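# Bend a rod into an upright arch in two sockets

## Task

Shape the rod into an arch that stands upright, its two ends seated one in each of the board's two sockets, and leave it holding that shape without the robot touching it.

## Robot and tools

Robot: two arms, left_arm and right_arm, each with a two-finger gripper and a wrist camera. The world (scene) frame has its origin at table-top height, halfway between the arms' nominal bases, with +z up, +x pointing out over the table, and left_arm on the +y side. Image left/right does not match these names. Actual base roots: left_arm at (0, +0.328, +0.010) m, yaw quat_wxyz (+1.000, 0, 0, +0.008); right_arm at (+0.042, -0.292, +0.025) m, quat_wxyz (+1.000, 0, 0, -0.006). A two-camera stand sits behind the arms. A loose object may occasionally be nudged by something.

Frames: each arm reports end_effector_position (m) and end_effector_quat_wxyz in its own base frame. Fixed cameras and the table use the scene frame. Motion offsets are along the arm's current Hand target axes. The gripper's fingers point along its +z and separate along its y; the reported position is between the pads, roughly 1 cm short of the tips. Reports can be off by a few cm, more at long reach.

execute_actions(actions, cameras): actions is a list of actions; each action is a list of up to 15 rows, one row per 1/30 s step; if fewer rows, the last one is held to fill 15 steps. Every row has exactly 14 numbers in [-1, 1], both arms always: left_arm dx, dy, dz, rx, ry, rz, opening, then right_arm the same seven. dx..rz are an offset, not a pose: measured from that arm's Hand target at the beginning of the action, along its axes, and every row counts from that same start, not from the prior row. Scale: 1.0 = 0.6 m or 180 degrees; rx, ry, rz form one rotation vector. Repeating an offset in a new action moves further. opening is absolute: +1 fully open (0.094 m), -1 closed. All six pose numbers at 0 re-commands the current Hand target. A 0 in the opening slot really commands half-closed, so resend the arm's present opening to keep it. cameras: list of names, ["all"], or [] (default: all only when actions is empty). Names: cam_high, cam_low, cam_left_wrist, cam_right_wrist, each 672x504.

move(target, speed, blend, opening_speed, grip_force, blocking, cameras): target is one 14-number row (same layout and scale as above) or a list of up to 15 such rows; every row is an offset from the Hand targets at the start of the move, not from the previous row. Paths are straight, finish together, last at least 0.5 s, and stop after 10 s total. speed: m/s, 0.002 to 2.9, default 0.25 (rotation up to twice that in rad/s); one value or one per target. blend: corner rounding radius in m per target, 0 = full stop. opening_speed: change of opening per second on the -1..+1 scale, at least 0.2; use it to close gently. grip_force: newtons per finger pad, 10 to 50, one value or one per arm; it persists, and low forces close slowly. blocking=false returns after about 0.5 s while the move continues. Paths ignore obstacles and the other arm. The result adds a move: line with an ending such as done, off_target, moving, held or fault, plus limits (paced = pose clipped, held = steps withheld). done means at rest within 10 mm and 2 degrees of target; it says nothing about contact.

wait(seconds 0 to 10): let time pass holding commands; returns early if a running move ends. stop(): brakes the running move. zoom_image(camera, region [x0, y0, x1, y1] in pixels, top-left origin, at most 504 by 504): closer view of the latest image of that camera. read_manual(section "licences"): licence texts only. finished_scene(scene 1 to 3): ends the current scene irreversibly; the arch must already stand on its own.

Result lines: Hand target is the last commanded pose after clipping; the next offsets count from it. The gripper often stops short of it; waiting does not help, but a fresh command (even zeros) pushes again, and a remaining gap can be sent as an extra offset. Each step limits commanded orientation to 40 degrees from the measured one. grip_measured is the measured opening on the command scale; empty it reads up to ~2.5 mm wide; on a hard part it can read up to ~3 mm narrower. Force rises about 1 N per 0.001 below first touch, then jumps to the limit near 20 N. To release, command clearly above grip_measured. Joint velocities may say within noise. Joint torques include the arm's weight; numbers 1 to 3 wrap at ±28 N m. Tool commands shows current commands.

Cautions: small moves may not happen or may go sideways, so check pose and tilt after each move. Faster contact hits harder; overshooting a contact presses harder. If an arm is blocked it keeps pushing; command it back past the gripper to relieve it. Never let grippers, housings or wrist cameras touch each other or close one gripper on the other's fingers. Avoid paths near an arm's own base (go around). Do not drop the rod, release it while it moves, or let anything leave the table. Avoid pulling on camera cables. Motor heat rises when holding loads, stretching out, or pushing: MOTOR HOT at 75 °C, at 90 °C the arm folds and idles, at 100 °C it goes limp.

Each tool is called after ">>>" as a command line: name --argument value for each argument, lists and objects as JSON in quotes; but a table of rows of numbers goes row by row, as --pt "numbers of a row", without its own name.

## Session

>>> execute_actions --actions '[]'

Scene clock: 0.00 s.
left_arm: end_effector_position=(+0.3758, -0.0191, +0.1021) grip_measured=+1.000 end_effector_quat_wxyz=(+0.628, +0.004, +0.778, -0.002) | right_arm: end_effector_position=(+0.3630, -0.0428, +0.1145) grip_measured=+1.000 end_effector_quat_wxyz=(+0.651, +0.112, +0.747, -0.076)
Joint positions: left_arm=[-0.086 1.557 0.232 1.112 -0.077 -0.015 0.094] | right_arm=[0.012 1.55 0.187 1.215 0.274 0.072 0.094]
Joint velocities: within noise
Joint torques (N m): no reading
Motor temperatures (°C): left_arm=[22 26 31 35 23 23 22] | right_arm=[25 29 36 32 26 24 23]
Heat: left arm: 35 °C; right arm: 36 °C.
Hand target: left_arm +0.3801, -0.0190, +0.1156; +0.645, +0.003, +0.764, -0.001 | right_arm +0.3652, -0.0433, +0.1201; +0.656, +0.114, +0.742, -0.076
Tool commands: left_gripper/opening=+1.0 right_gripper/opening=+1.0

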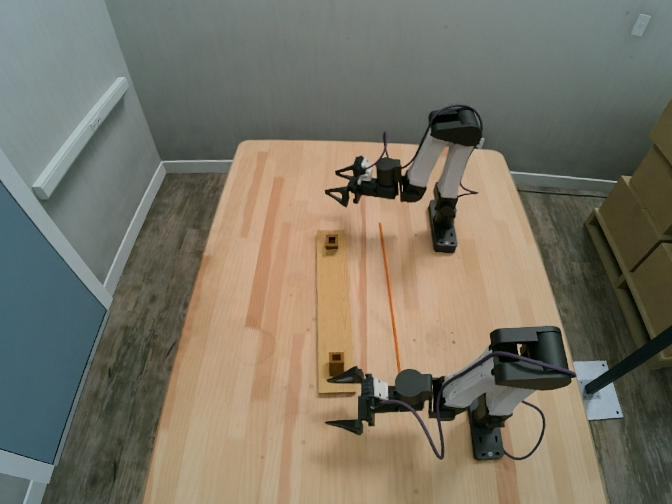

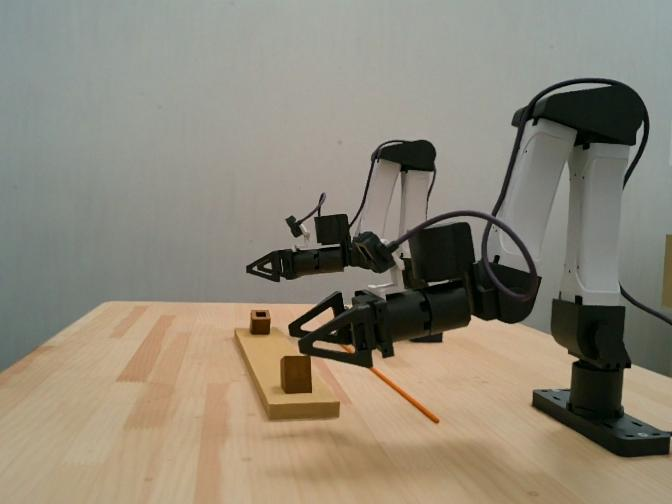

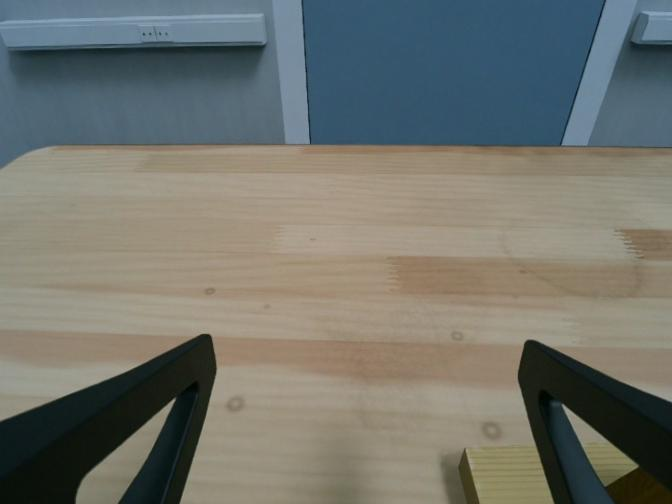

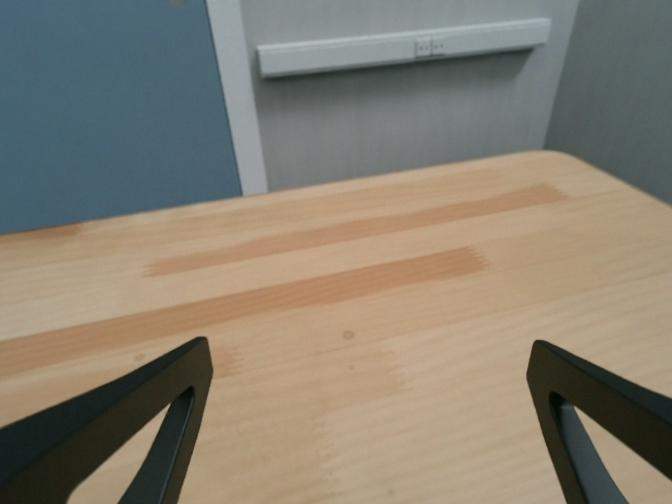

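>>> zoom_image --camera "cam_high" --region '[290, 210, 450, 410]'

>>> zoom_image --camera "cam_low" --region '[220, 290, 470, 430]'

>>> zoom_image --camera "cam_high" --region '[310, 330, 410, 405]'

>>> zoom_image --camera "cam_high" --region '[305, 215, 405, 290]'

Scaled by 2.520 from the camera's 672x504 image, which has a finer 960x720 frame.

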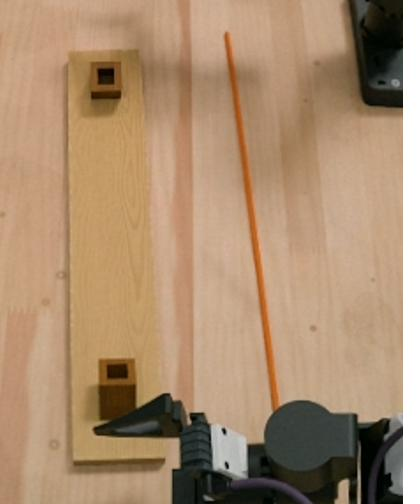

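Scaled by 2.016 from the camera's 672x504 image, which has a finer 960x720 frame.

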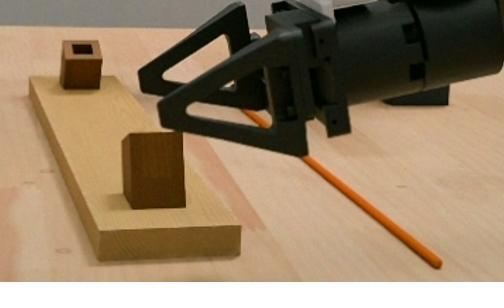

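Scaled by 5.040 from the camera's 672x504 image, which has a finer 960x720 frame.

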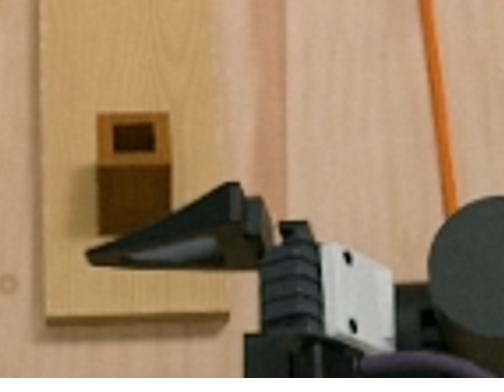

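Scaled by 5.040 from the camera's 672x504 image, which has a finer 960x720 frame.

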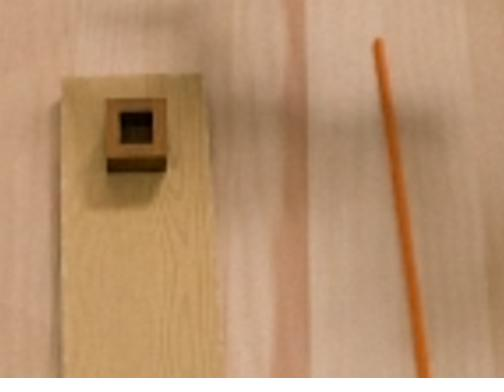

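>>> move --target '[0.0222, -0.1308, -0.2763, 0.3306, 0.3536, 0.3906, 1.0, 0.0516, 0.1228, -0.3010, -0.4285, 0.3086, -0.4999, 1.0]' --speed 0.25 --cameras '["all"]'

Scene clock: 72.43 s.
left_arm: end_effector_position=(+0.2092, -0.0956, +0.1229) grip_measured=+1.000 end_effector_quat_wxyz=(-0.006, +0.677, +0.736, -0.008) | right_arm: end_effector_position=(+0.2041, +0.0761, +0.1089) grip_measured=+1.000 end_effector_quat_wxyz=(+0.002, +0.731, -0.682, -0.006)
Joint positions: left_arm=[-0.421 1.426 1.171 -1.332 0.011 1.066 0.094] | right_arm=[0.349 1.373 1.072 -1.278 -0.01 -1.291 0.094]
Joint torques (N m): left_arm=[-0.64 -3.67 8.09 0.33 -0.16 0.25] | right_arm=[0.21 -3.34 8.46 0.24 -0.09 -0.15]
Motor temperatures (°C): left_arm=[22 29 35 44 22 23 22] | right_arm=[25 31 39 38 26 23 22]
Heat: left arm: 44 °C; right arm: 39 °C.
Hand target: left_arm +0.2140, -0.0966, +0.1303; +0.000, +0.684, +0.730, +0.000 | right_arm +0.2088, +0.0772, +0.1151; -0.001, +0.739, -0.674, +0.000
Off the commanded pose: left_arm 0.009 m, 2 deg | right_arm 0.008 m, 2 deg.
move: done
camera_calibration:
cam_left_wrist: T_world_to_cam=[[-0.996973, -0.0721564, -0.0289521, 0.214447], [-0.0775458, 0.896018, 0.437194, 0.0833348], [-0.00560475, 0.438116, -0.898901, 0.272163], [0, 0, 0, 1]] pos_world=[0.221786, -0.178435, 0.214423]
cam_right_wrist: T_world_to_cam=[[0.997364, 0.0534335, -0.0490942, -0.194092], [0.069897, -0.889156, 0.452234, 0.0357665], [-0.019488, -0.454473, -0.890547, 0.25617], [0, 0, 0, 1]] pos_world=[0.196073, 0.158595, 0.202428]

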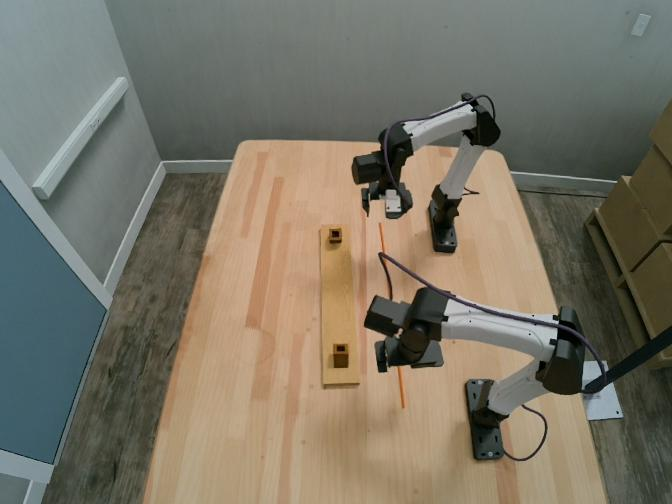

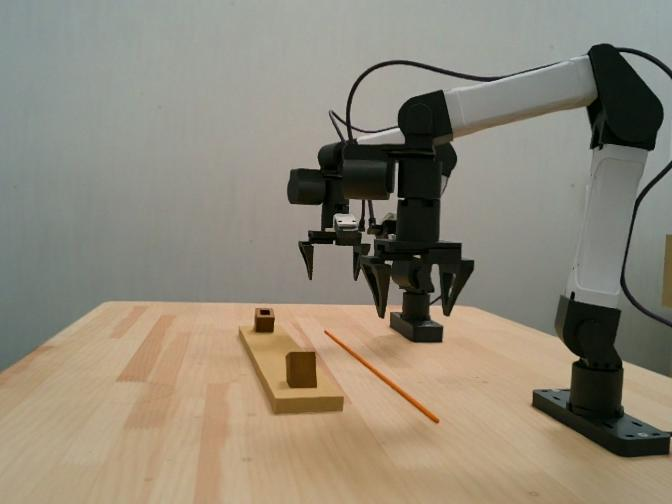

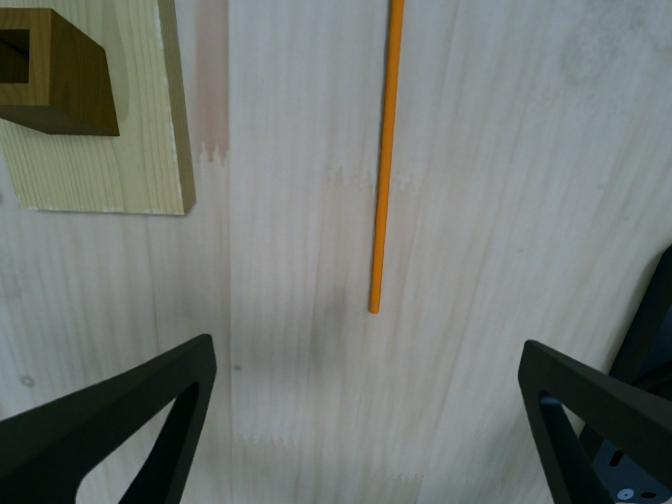

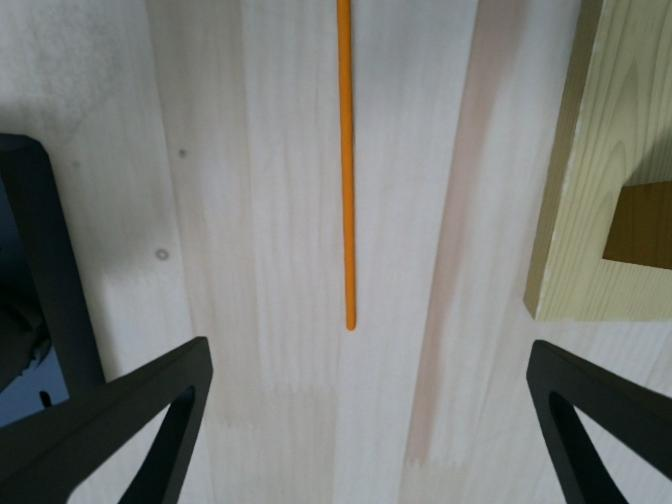

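>>> zoom_image --camera "cam_left_wrist" --region '[0, 0, 250, 250]'

>>> zoom_image --camera "cam_high" --region '[300, 210, 420, 420]'

>>> zoom_image --camera "cam_low" --region '[220, 290, 460, 430]'

Scaled by 2.016 from the camera's 672x504 image, which has a finer 960x720 frame.

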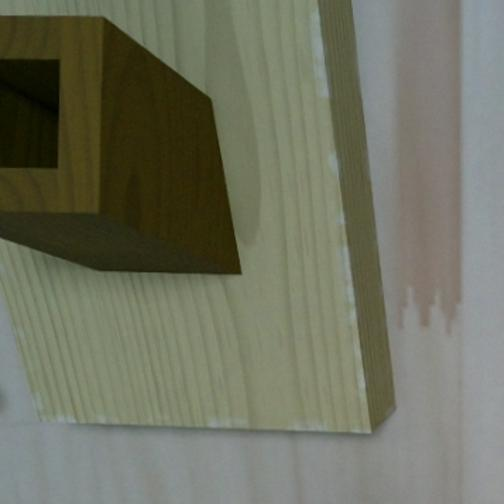

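Scaled by 2.400 from the camera's 672x504 image, which has a finer 960x720 frame.

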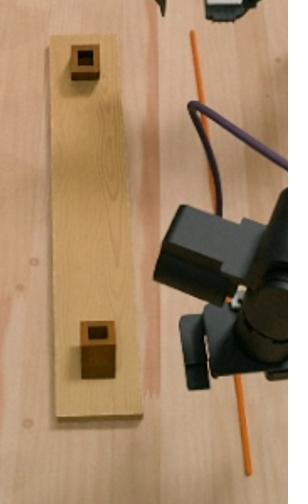

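Scaled by 2.100 from the camera's 672x504 image, which has a finer 960x720 frame.

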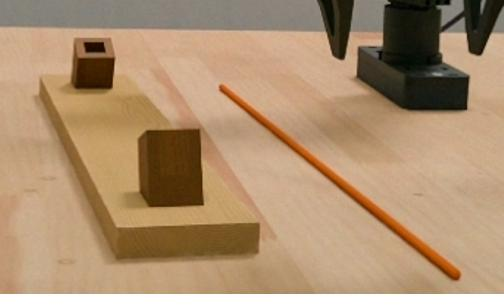

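>>> move --target '[-0.0267, -0.0213, 0.1215, -0.0064, -0.0004, 0.0108, 1.0, 0.0045, 0.0125, 0.1167, 0.0035, 0.0020, -0.0067, 1.0]' --speed 0.12 --cameras '["all"]'

Scene clock: 97.20 s.
left_arm: end_effector_position=(+0.1945, -0.1103, +0.0569) grip_measured=+1.000 end_effector_quat_wxyz=(-0.007, +0.698, +0.716, -0.002) | right_arm: end_effector_position=(+0.1999, +0.0729, +0.0487) grip_measured=+1.000 end_effector_quat_wxyz=(-0.003, +0.737, -0.676, +0.001)
Joint positions: left_arm=[-0.516 1.437 0.914 -1.062 0 1.03 0.094] | right_arm=[0.349 1.384 0.837 -1.018 -0.001 -1.308 0.094]
Joint torques (N m): left_arm=[-0.64 -3.58 5.57 0.75 -0.16 0.04] | right_arm=[0.25 -3.32 5.01 0.68 -0.09 -0.15]
Motor temperatures (°C): left_arm=[22 29 36 38 22 23 22] | right_arm=[25 30 41 34 26 23 22]
Heat: left arm: 38 °C; right arm: 41 °C.
Hand target: left_arm +0.2023, -0.1134, +0.0574; +0.007, +0.696, +0.718, +0.007 | right_arm +0.2016, +0.0738, +0.0451; -0.003, +0.746, -0.666, +0.006
Off the commanded pose: left_arm 0.008 m, 2 deg | right_arm 0.004 m, 2 deg.
move: done
camera_calibration:
cam_left_wrist: T_world_to_cam=[[-0.999223, -0.0135299, -0.0370093, 0.204206], [-0.0285923, 0.895226, 0.444694, 0.11413], [0.027115, 0.445407, -0.894918, 0.213444], [0, 0, 0, 1]] pos_world=[0.201523, -0.194479, 0.147819]
cam_right_wrist: T_world_to_cam=[[0.996983, 0.0701287, -0.033267, -0.194575], [0.0775769, -0.88614, 0.456879, 0.0583411], [0.00256117, -0.458081, -0.888907, 0.196831], [0, 0, 0, 1]] pos_world=[0.188958, 0.155508, 0.141836]

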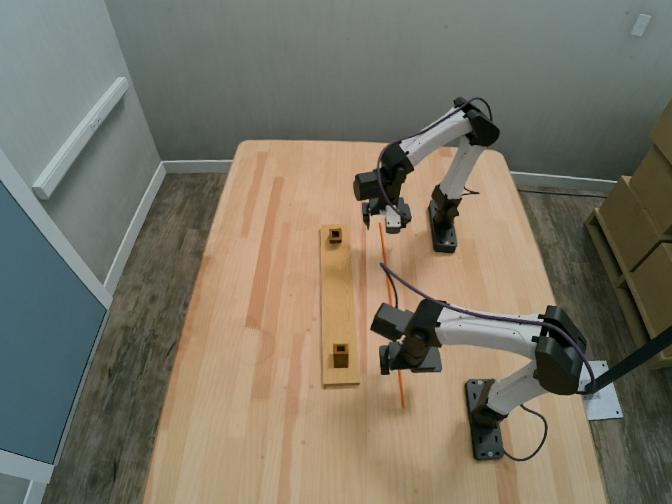

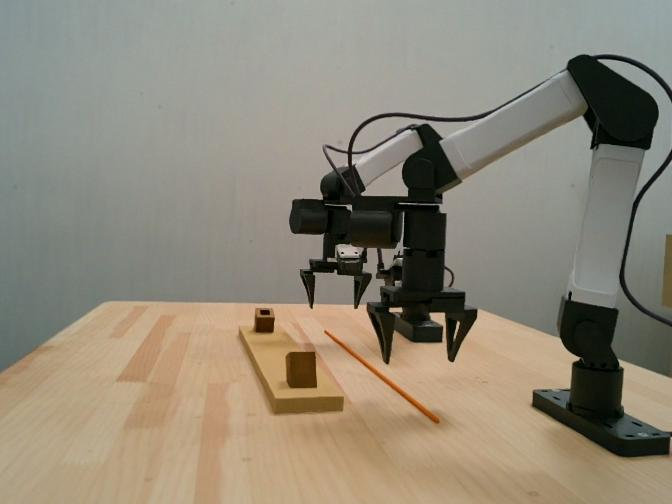

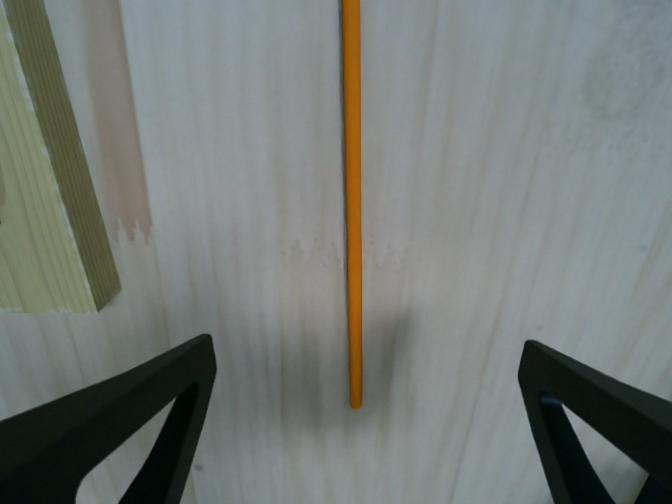

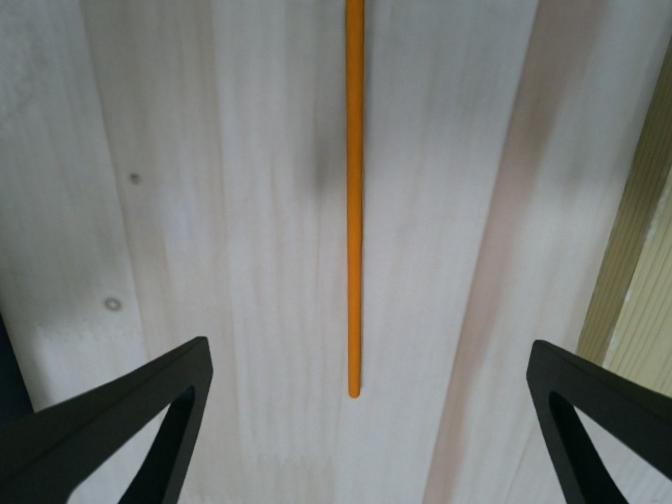

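>>> move --target '[-0.0030, 0.0047, 0.0785, 0, 0, -0.0056, 1.0, 0.0025, 0.0050, 0.0895, 0, 0, 0, 1.0]' --speed 0.08 --cameras '["all"]'

>>> zoom_image --camera "cam_low" --region '[340, 310, 500, 430]'

>>> zoom_image --camera "cam_low" --region '[280, 280, 400, 370]'

Scene clock: 110.63 s.
left_arm: end_effector_position=(+0.1980, -0.1122, +0.0103) grip_measured=+1.000 end_effector_quat_wxyz=(-0.007, +0.692, +0.722, -0.002) | right_arm: end_effector_position=(+0.1976, +0.0720, -0.0053) grip_measured=+1.000 end_effector_quat_wxyz=(-0.002, +0.739, -0.674, +0.001)
Joint positions: left_arm=[-0.516 1.527 0.796 -0.853 0 1.013 0.094] | right_arm=[0.349 1.478 0.679 -0.768 -0.001 -1.314 0.094]
Joint torques (N m): left_arm=[-0.51 -3.95 5.22 0.75 -0.16 0.04] | right_arm=[-0.21 -3.54 4.48 0.72 -0.09 -0.14]
Heat: left arm: 37 °C; right arm: 40 °C.
Hand target: left_arm +0.2060, -0.1151, +0.0103; +0.007, +0.690, +0.724, +0.007 | right_arm +0.1995, +0.0718, -0.0086; -0.003, +0.746, -0.666, +0.006
Off the commanded pose: left_arm 0.009 m, 2 deg | right_arm 0.004 m, 1 deg.
move: done
camera_calibration:
cam_left_wrist: T_world_to_cam=[[-0.998849, -0.0304164, -0.0370886, 0.20399], [-0.0437571, 0.894551, 0.444819, 0.139578], [0.0196478, 0.44593, -0.894852, 0.17404], [0, 0, 0, 1]] pos_world=[0.206443, -0.196264, 0.101219]
cam_right_wrist: T_world_to_cam=[[0.996486, 0.0762047, -0.0347544, -0.194337], [0.0836565, -0.885379, 0.457281, 0.0811888], [0.00407611, -0.458581, -0.888643, 0.148109], [0, 0, 0, 1]] pos_world=[0.186258, 0.154612, 0.0877356]

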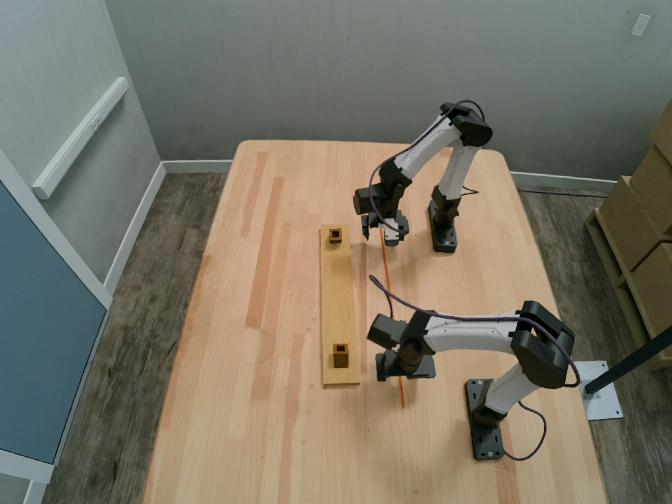

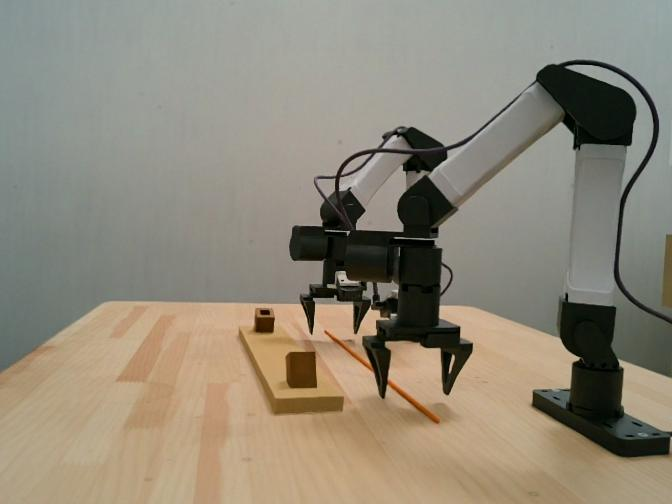

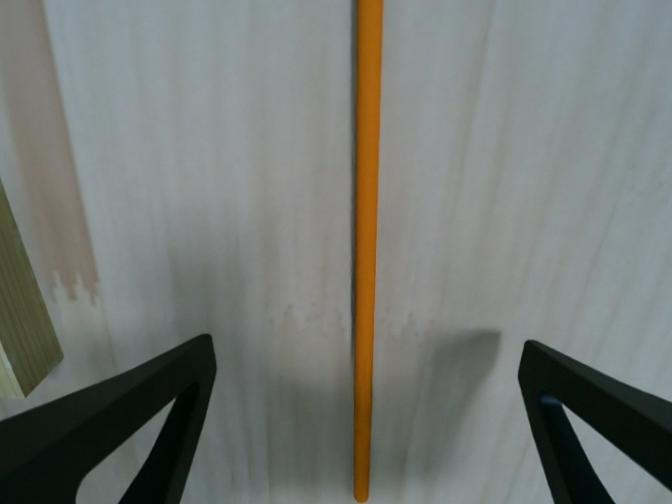

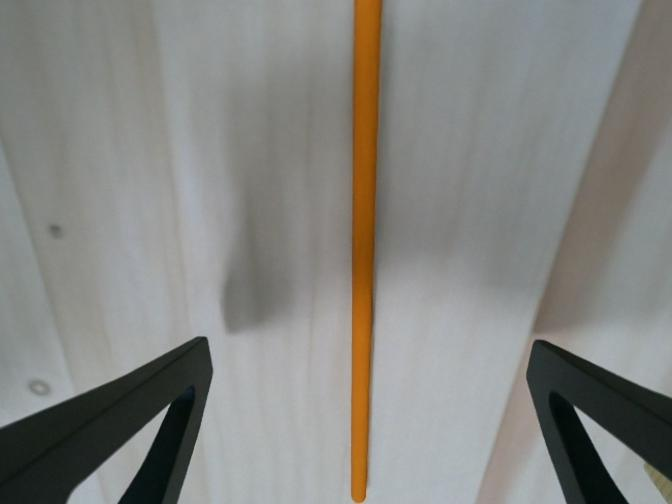

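Scaled by 3.150 from the camera's 672x504 image, which has a finer 960x720 frame.

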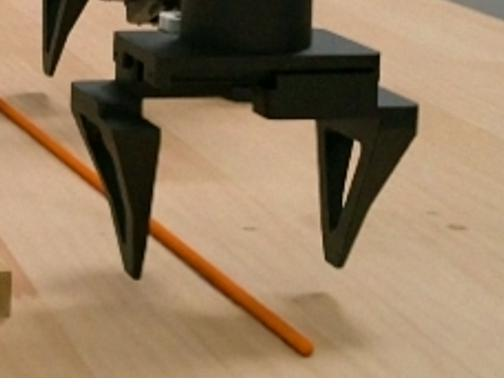

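Scaled by 4.200 from the camera's 672x504 image, which has a finer 960x720 frame.

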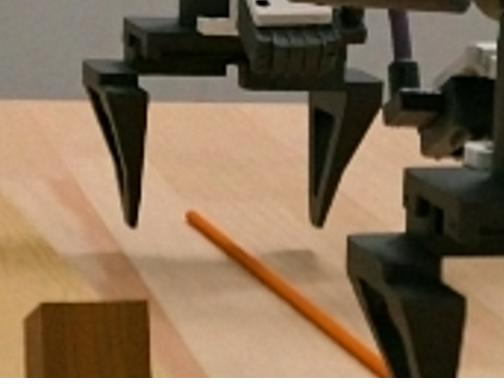

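>>> move --target '[0, 0.0013, 0.0133, 0, 0, 0, 1.0, 0, 0.0008, 0.0133, 0, 0, 0, 1.0]' --speed 0.04 --cameras '["cam_low"]'

>>> zoom_image --camera "cam_low" --region '[340, 310, 500, 430]'

>>> zoom_image --camera "cam_low" --region '[280, 280, 400, 370]'

Scene clock: 119.50 s.
left_arm: end_effector_position=(+0.1986, -0.1126, +0.0024) grip_measured=+1.000 end_effector_quat_wxyz=(-0.007, +0.692, +0.722, -0.002) | right_arm: end_effector_position=(+0.1979, +0.0722, -0.0130) grip_measured=+1.000 end_effector_quat_wxyz=(-0.002, +0.739, -0.674, +0.001)
Joint positions: left_arm=[-0.516 1.547 0.779 -0.817 0 1.013 0.094] | right_arm=[0.349 1.497 0.661 -0.728 -0.001 -1.314 0.094]
Joint torques (N m): left_arm=[-0.35 -4.03 5.07 0.75 -0.16 0.05] | right_arm=[-0.2 -3.6 4.26 0.66 -0.09 -0.14]
Heat: left arm: 37 °C; right arm: 40 °C.
Hand target: left_arm +0.2070, -0.1151, +0.0024; +0.007, +0.690, +0.724, +0.007 | right_arm +0.1991, +0.0717, -0.0166; -0.003, +0.746, -0.666, +0.006
Off the commanded pose: left_arm 0.009 m, 2 deg | right_arm 0.004 m, 1 deg.
move: done
Images, in order (width x height): cam_low 672x504.

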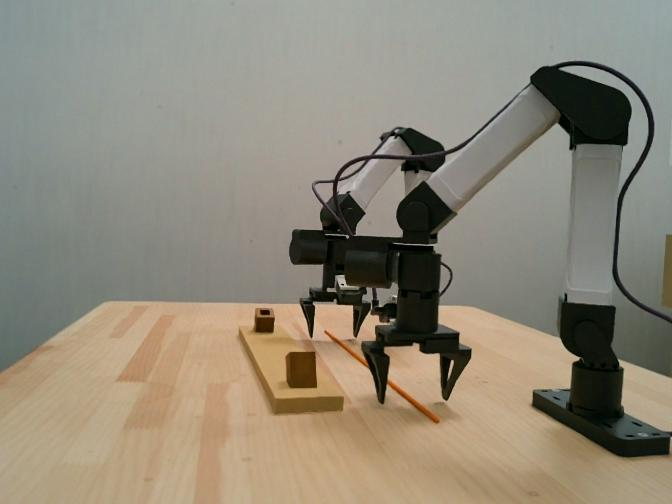

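Scaled by 3.150 from the camera's 672x504 image, which has a finer 960x720 frame.

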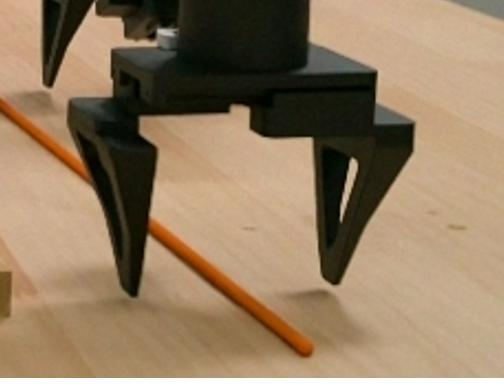

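Scaled by 4.200 from the camera's 672x504 image, which has a finer 960x720 frame.

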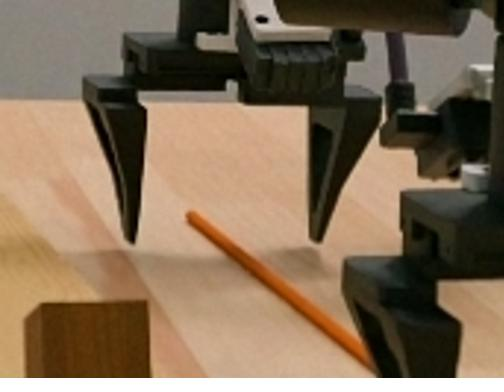

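>>> move --target '[0, 0, 0.0035, 0, 0, 0, 1.0, 0, 0, 0.0058, 0, 0, 0, 1.0]' --speed 0.02 --cameras '["cam_low"]'

>>> zoom_image --camera "cam_low" --region '[340, 310, 500, 430]'

>>> zoom_image --camera "cam_low" --region '[280, 280, 400, 370]'

Scene clock: 122.30 s.
left_arm: end_effector_position=(+0.1989, -0.1127, +0.0001) grip_measured=+1.000 end_effector_quat_wxyz=(-0.007, +0.692, +0.722, -0.002) | right_arm: end_effector_position=(+0.1973, +0.0720, -0.0166) grip_measured=+1.000 end_effector_quat_wxyz=(-0.001, +0.739, -0.674, +0.000)
Joint positions: left_arm=[-0.516 1.554 0.775 -0.806 0 1.013 0.094] | right_arm=[0.349 1.508 0.653 -0.713 -0.001 -1.314 0.094]
Joint torques (N m): left_arm=[-0.35 -4.07 5.07 0.75 -0.16 0.05] | right_arm=[-0.23 -3.62 4.21 0.72 -0.09 -0.14]
Heat: left arm: 37 °C; right arm: 40 °C.
Hand target: left_arm +0.2070, -0.1151, +0.0003; +0.007, +0.690, +0.724, +0.007 | right_arm +0.1992, +0.0717, -0.0201; -0.003, +0.746, -0.666, +0.006
Off the commanded pose: left_arm 0.008 m, 2 deg | right_arm 0.004 m, 1 deg.
move: done
Images, in order (width x height): cam_low 672x504.

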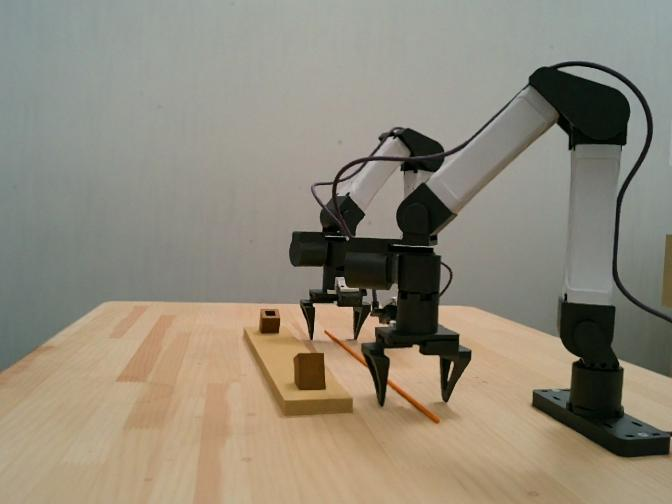

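Scaled by 3.150 from the camera's 672x504 image, which has a finer 960x720 frame.

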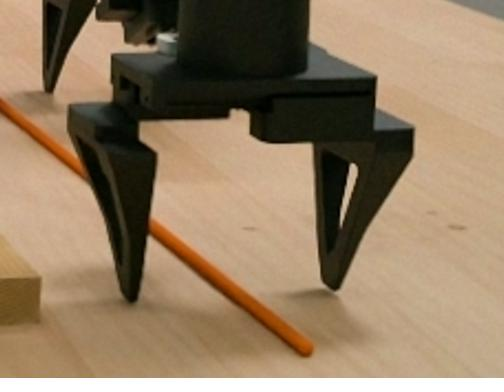

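Scaled by 4.200 from the camera's 672x504 image, which has a finer 960x720 frame.

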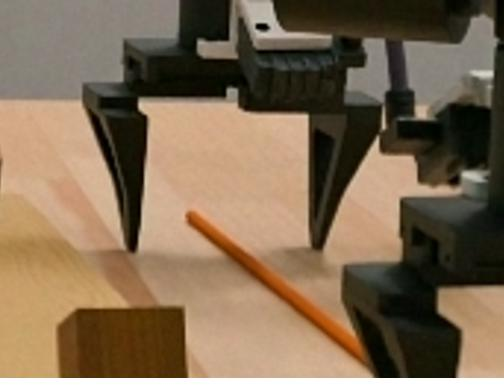

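>>> move --target '[0, 0, 0, 0, 0, 0, -1.0, 0, 0, 0, 0, 0, 0, -1.0]' --opening_speed 0.6 --speed 0.02 --cameras '["all"]'

Scene clock: 128.23 s.
left_arm: end_effector_position=(+0.1989, -0.1127, +0.0001) grip_measured=-0.866 end_effector_quat_wxyz=(-0.007, +0.692, +0.722, -0.002) | right_arm: end_effector_position=(+0.1981, +0.0722, -0.0166) grip_measured=-0.907 end_effector_quat_wxyz=(-0.002, +0.739, -0.674, +0.001)
Joint positions: left_arm=[-0.516 1.554 0.775 -0.806 0 1.013 0.006] | right_arm=[0.349 1.508 0.653 -0.71 -0.001 -1.314 0.004]
Joint torques (N m): left_arm=[-0.34 -4.05 5.07 0.75 -0.15 0.05] | right_arm=[-0.21 -3.62 4.22 0.68 -0.09 -0.13]
Heat: left arm: 36 °C; right arm: 39 °C.
Hand target: left_arm +0.2070, -0.1151, +0.0003; +0.007, +0.690, +0.724, +0.007 | right_arm +0.1992, +0.0717, -0.0201; -0.003, +0.746, -0.666, +0.006
Off the commanded pose: left_arm 0.008 m, 2 deg | right_arm 0.004 m, 1 deg.
move: done
camera_calibration:
cam_left_wrist: T_world_to_cam=[[-0.998849, -0.0304164, -0.0370886, 0.204396], [-0.0437571, 0.894551, 0.444819, 0.144597], [0.0196478, 0.44593, -0.894852, 0.16512], [0, 0, 0, 1]] pos_world=[0.207243, -0.196764, 0.091019]
cam_right_wrist: T_world_to_cam=[[0.996532, 0.0762573, -0.0332863, -0.195268], [0.0830324, -0.885622, 0.456923, 0.0866347], [0.00536469, -0.458103, -0.888883, 0.13795], [0, 0, 0, 1]] pos_world=[0.186657, 0.154812, 0.0765365]

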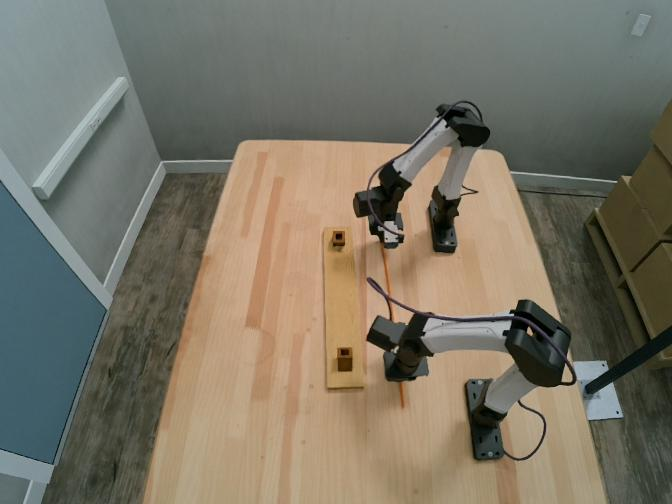

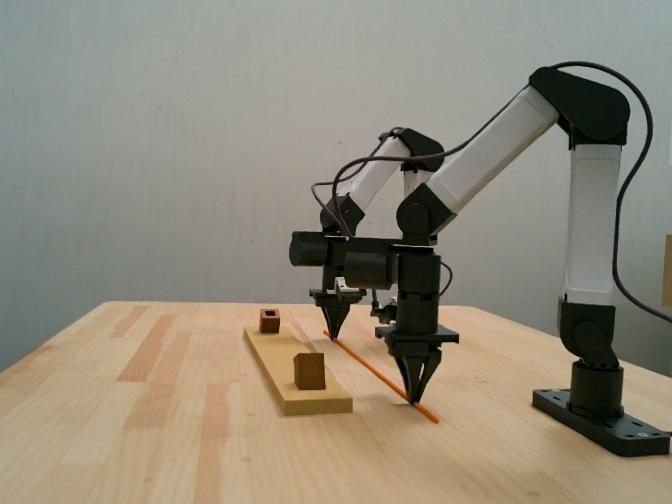

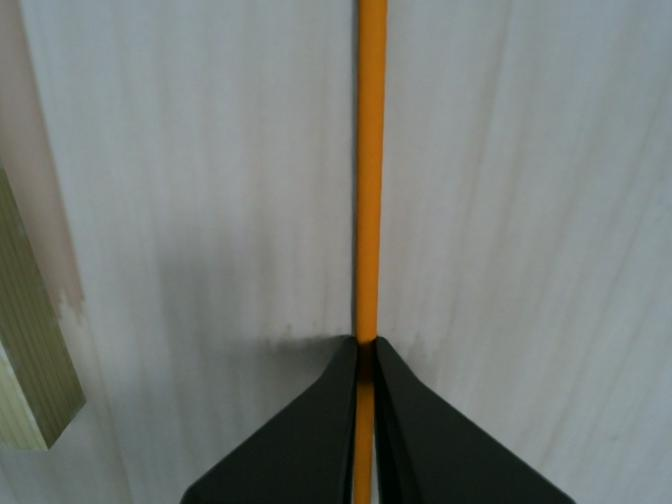

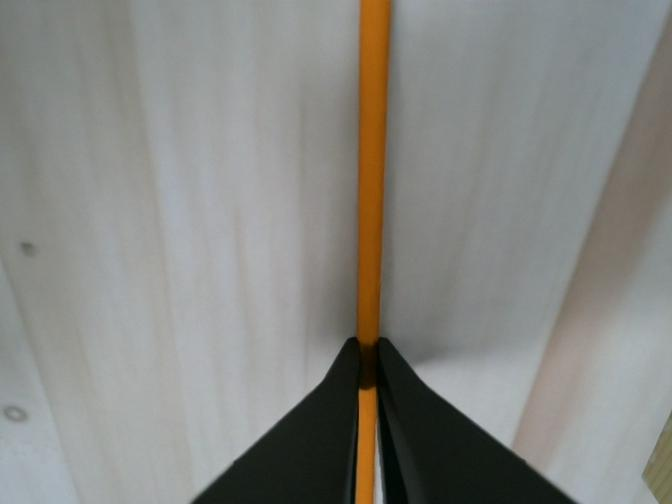

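>>> zoom_image --camera "cam_left_wrist" --region '[290, 280, 450, 440]'

>>> zoom_image --camera "cam_low" --region '[290, 280, 470, 430]'

Scaled by 3.150 from the camera's 672x504 image, which has a finer 960x720 frame.

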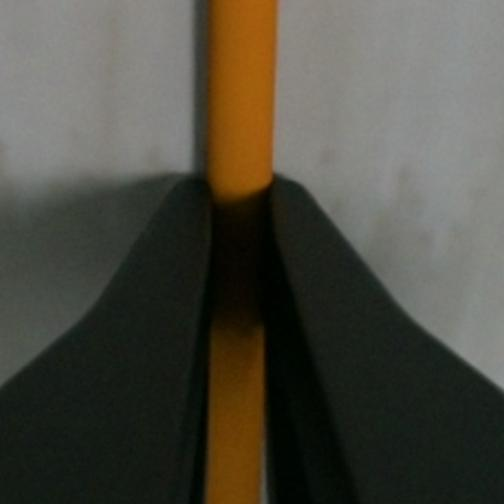

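Scaled by 2.800 from the camera's 672x504 image, which has a finer 960x720 frame.

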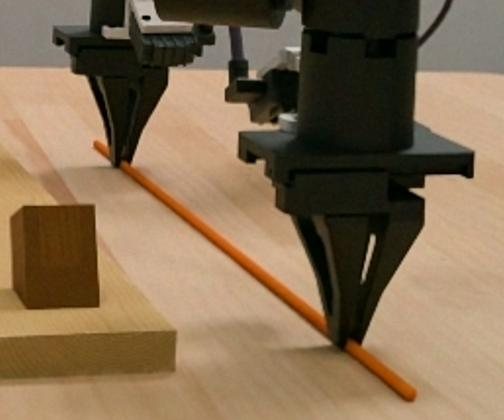

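>>> move --target '[0, 0, -0.1333, 0, 0, 0, -1.0, 0, 0, -0.1333, 0, 0, 0, -1.0]' --speed 0.08 --cameras '["all"]'

>>> zoom_image --camera "cam_high" --region '[300, 210, 420, 420]'

Scene clock: 138.00 s.
left_arm: end_effector_position=(+0.1995, -0.1134, +0.0670) grip_measured=-0.866 end_effector_quat_wxyz=(-0.011, +0.694, +0.720, -0.003) | right_arm: end_effector_position=(+0.1927, +0.0707, +0.0492) grip_measured=-0.907 end_effector_quat_wxyz=(+0.009, +0.740, -0.672, -0.003)
Joint positions: left_arm=[-0.516 1.458 0.974 -1.11 0.001 1.017 0.006] | right_arm=[0.354 1.378 0.834 -1.046 0.003 -1.314 0.004]
Joint torques (N m): left_arm=[-0.53 -6.16 7.8 0.29 -0.12 0.03] | right_arm=[0.06 -5.89 7.92 0.14 -0.13 -0.1]
Heat: left arm: 36 °C; right arm: 39 °C.
Hand target: left_arm +0.2055, -0.1150, +0.0802; +0.007, +0.690, +0.724, +0.007 | right_arm +0.1982, +0.0720, +0.0599; -0.003, +0.746, -0.666, +0.006
Off the commanded pose: left_arm 0.015 m, 2 deg | right_arm 0.012 m, 2 deg.
move: off_target (left_arm, right_arm)
camera_calibration:
cam_left_wrist: T_world_to_cam=[[-0.999265, -0.0257085, -0.0284334, 0.207573], [-0.0357304, 0.893317, 0.448004, 0.113547], [0.0138825, 0.448691, -0.893579, 0.22659], [0, 0, 0, 1]] pos_world=[0.208332, -0.197766, 0.157508]
cam_right_wrist: T_world_to_cam=[[0.995187, 0.0803712, -0.0560657, -0.186557], [0.0972606, -0.879986, 0.464935, 0.0521612], [-0.0119697, -0.46815, -0.883568, 0.19957], [0, 0, 0, 1]] pos_world=[0.182975, 0.154324, 0.141623]

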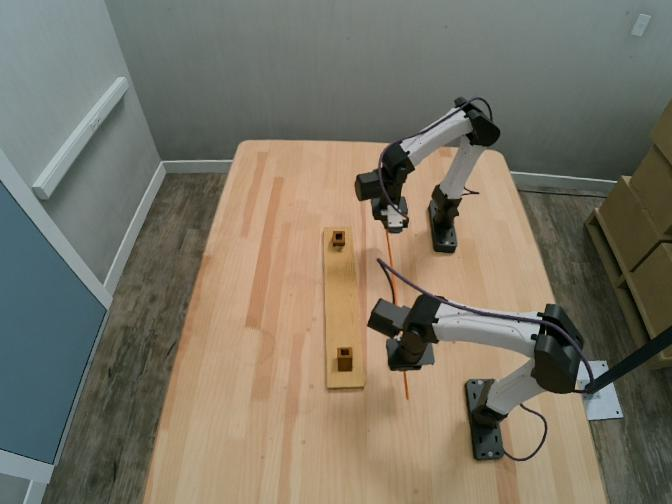

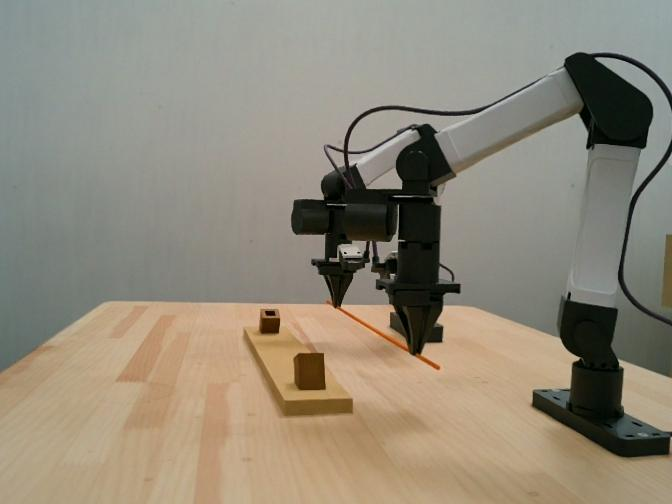

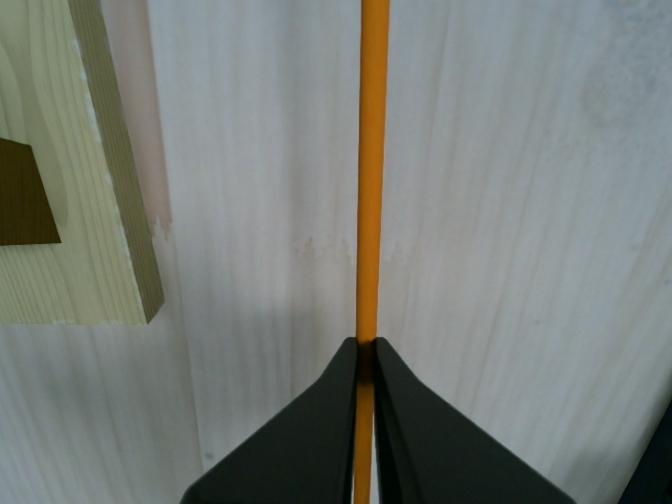

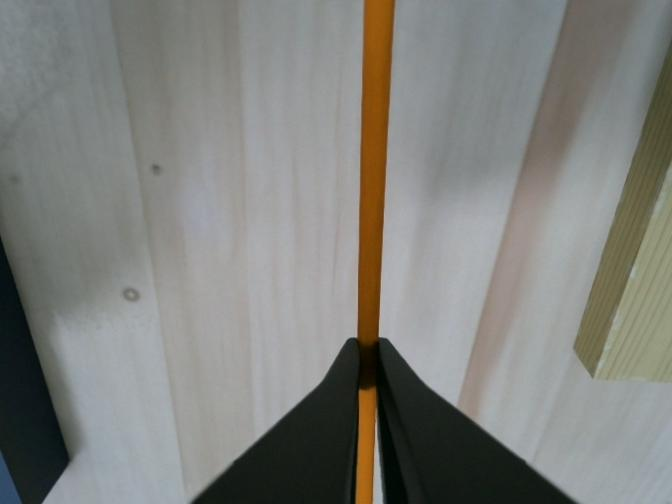

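Scaled by 2.400 from the camera's 672x504 image, which has a finer 960x720 frame.

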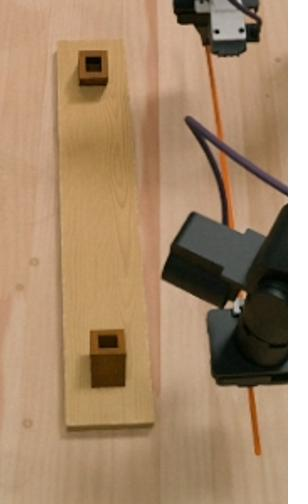

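>>> move --target '[-0.0103, 0.2217, -0.2673, -0.3056, 0, 0, -1.0, 0.0232, -0.2190, -0.2738, 0.3056, 0, 0, -1.0]' --speed 0.1 --cameras '["all"]'

Scene clock: 149.27 s.
left_arm: end_effector_position=(+0.3281, -0.1168, +0.2243) grip_measured=-0.866 end_effector_quat_wxyz=(+0.295, +0.630, +0.642, +0.323) | right_arm: end_effector_position=(+0.3241, +0.0749, +0.2137) grip_measured=-0.907 end_effector_quat_wxyz=(-0.329, +0.670, -0.595, +0.297)
Joint positions: left_arm=[-0.576 1.199 1.054 -0.626 -0.482 1.184 0.006] | right_arm=[0.309 1.04 0.894 -0.515 0.157 -1.456 0.004]
Joint torques (N m): left_arm=[0.23 -5.01 6.69 2.3 -0.39 0.2] | right_arm=[-1.1 -4.03 7.09 2.64 -0.05 -0.08]
Heat: left arm: 37 °C; right arm: 41 °C.
Hand target: left_arm +0.3355, -0.1147, +0.2432; +0.325, +0.609, +0.639, +0.340 | right_arm +0.3282, +0.0738, +0.2258; -0.347, +0.661, -0.588, +0.313
Off the commanded pose: left_arm 0.020 m, 5 deg | right_arm 0.013 m, 3 deg.
move: off_target (left_arm, right_arm)
camera_calibration:
cam_left_wrist: T_world_to_cam=[[-0.579859, 0.0170896, -0.814537, 0.38418], [-0.379127, 0.879273, 0.288344, 0.197528], [0.721128, 0.476012, -0.503376, 0.050483], [0, 0, 0, 1]] pos_world=[0.261254, -0.204277, 0.281385]
cam_right_wrist: T_world_to_cam=[[0.634055, 0.0617337, 0.77082, -0.36659], [-0.25808, -0.922762, 0.286192, 0.123188], [0.728951, -0.380394, -0.569149, 0.0345054], [0, 0, 0, 1]] pos_world=[0.239078, 0.14943, 0.266958]

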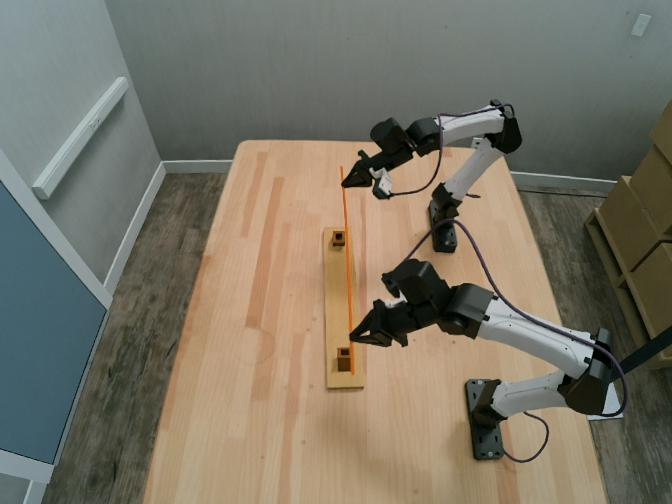

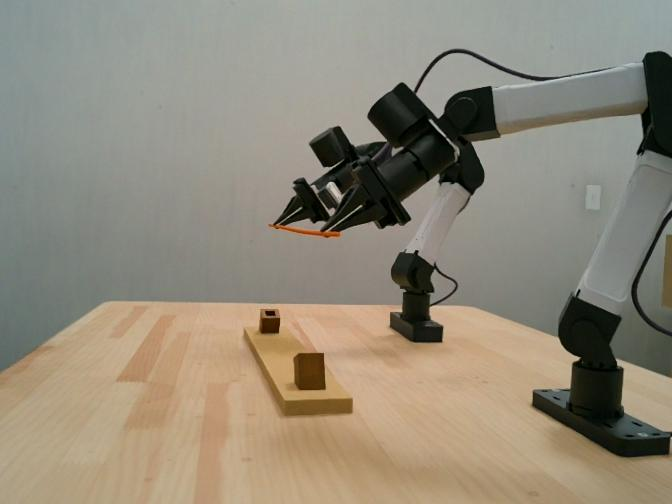

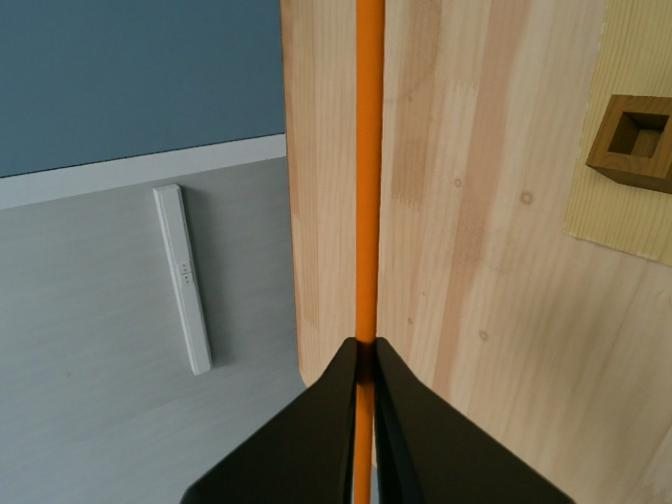

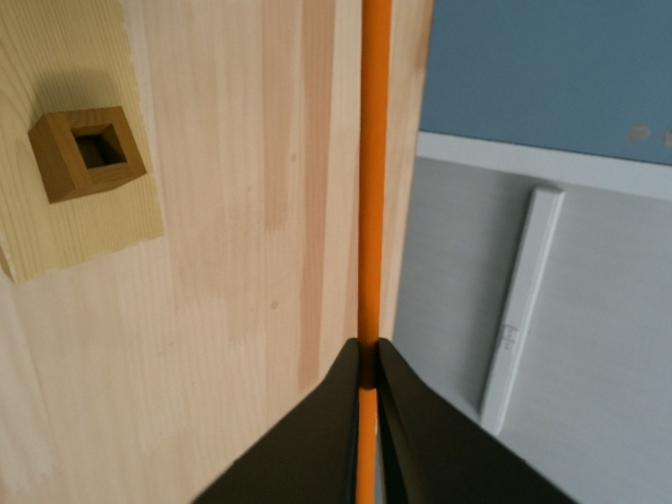

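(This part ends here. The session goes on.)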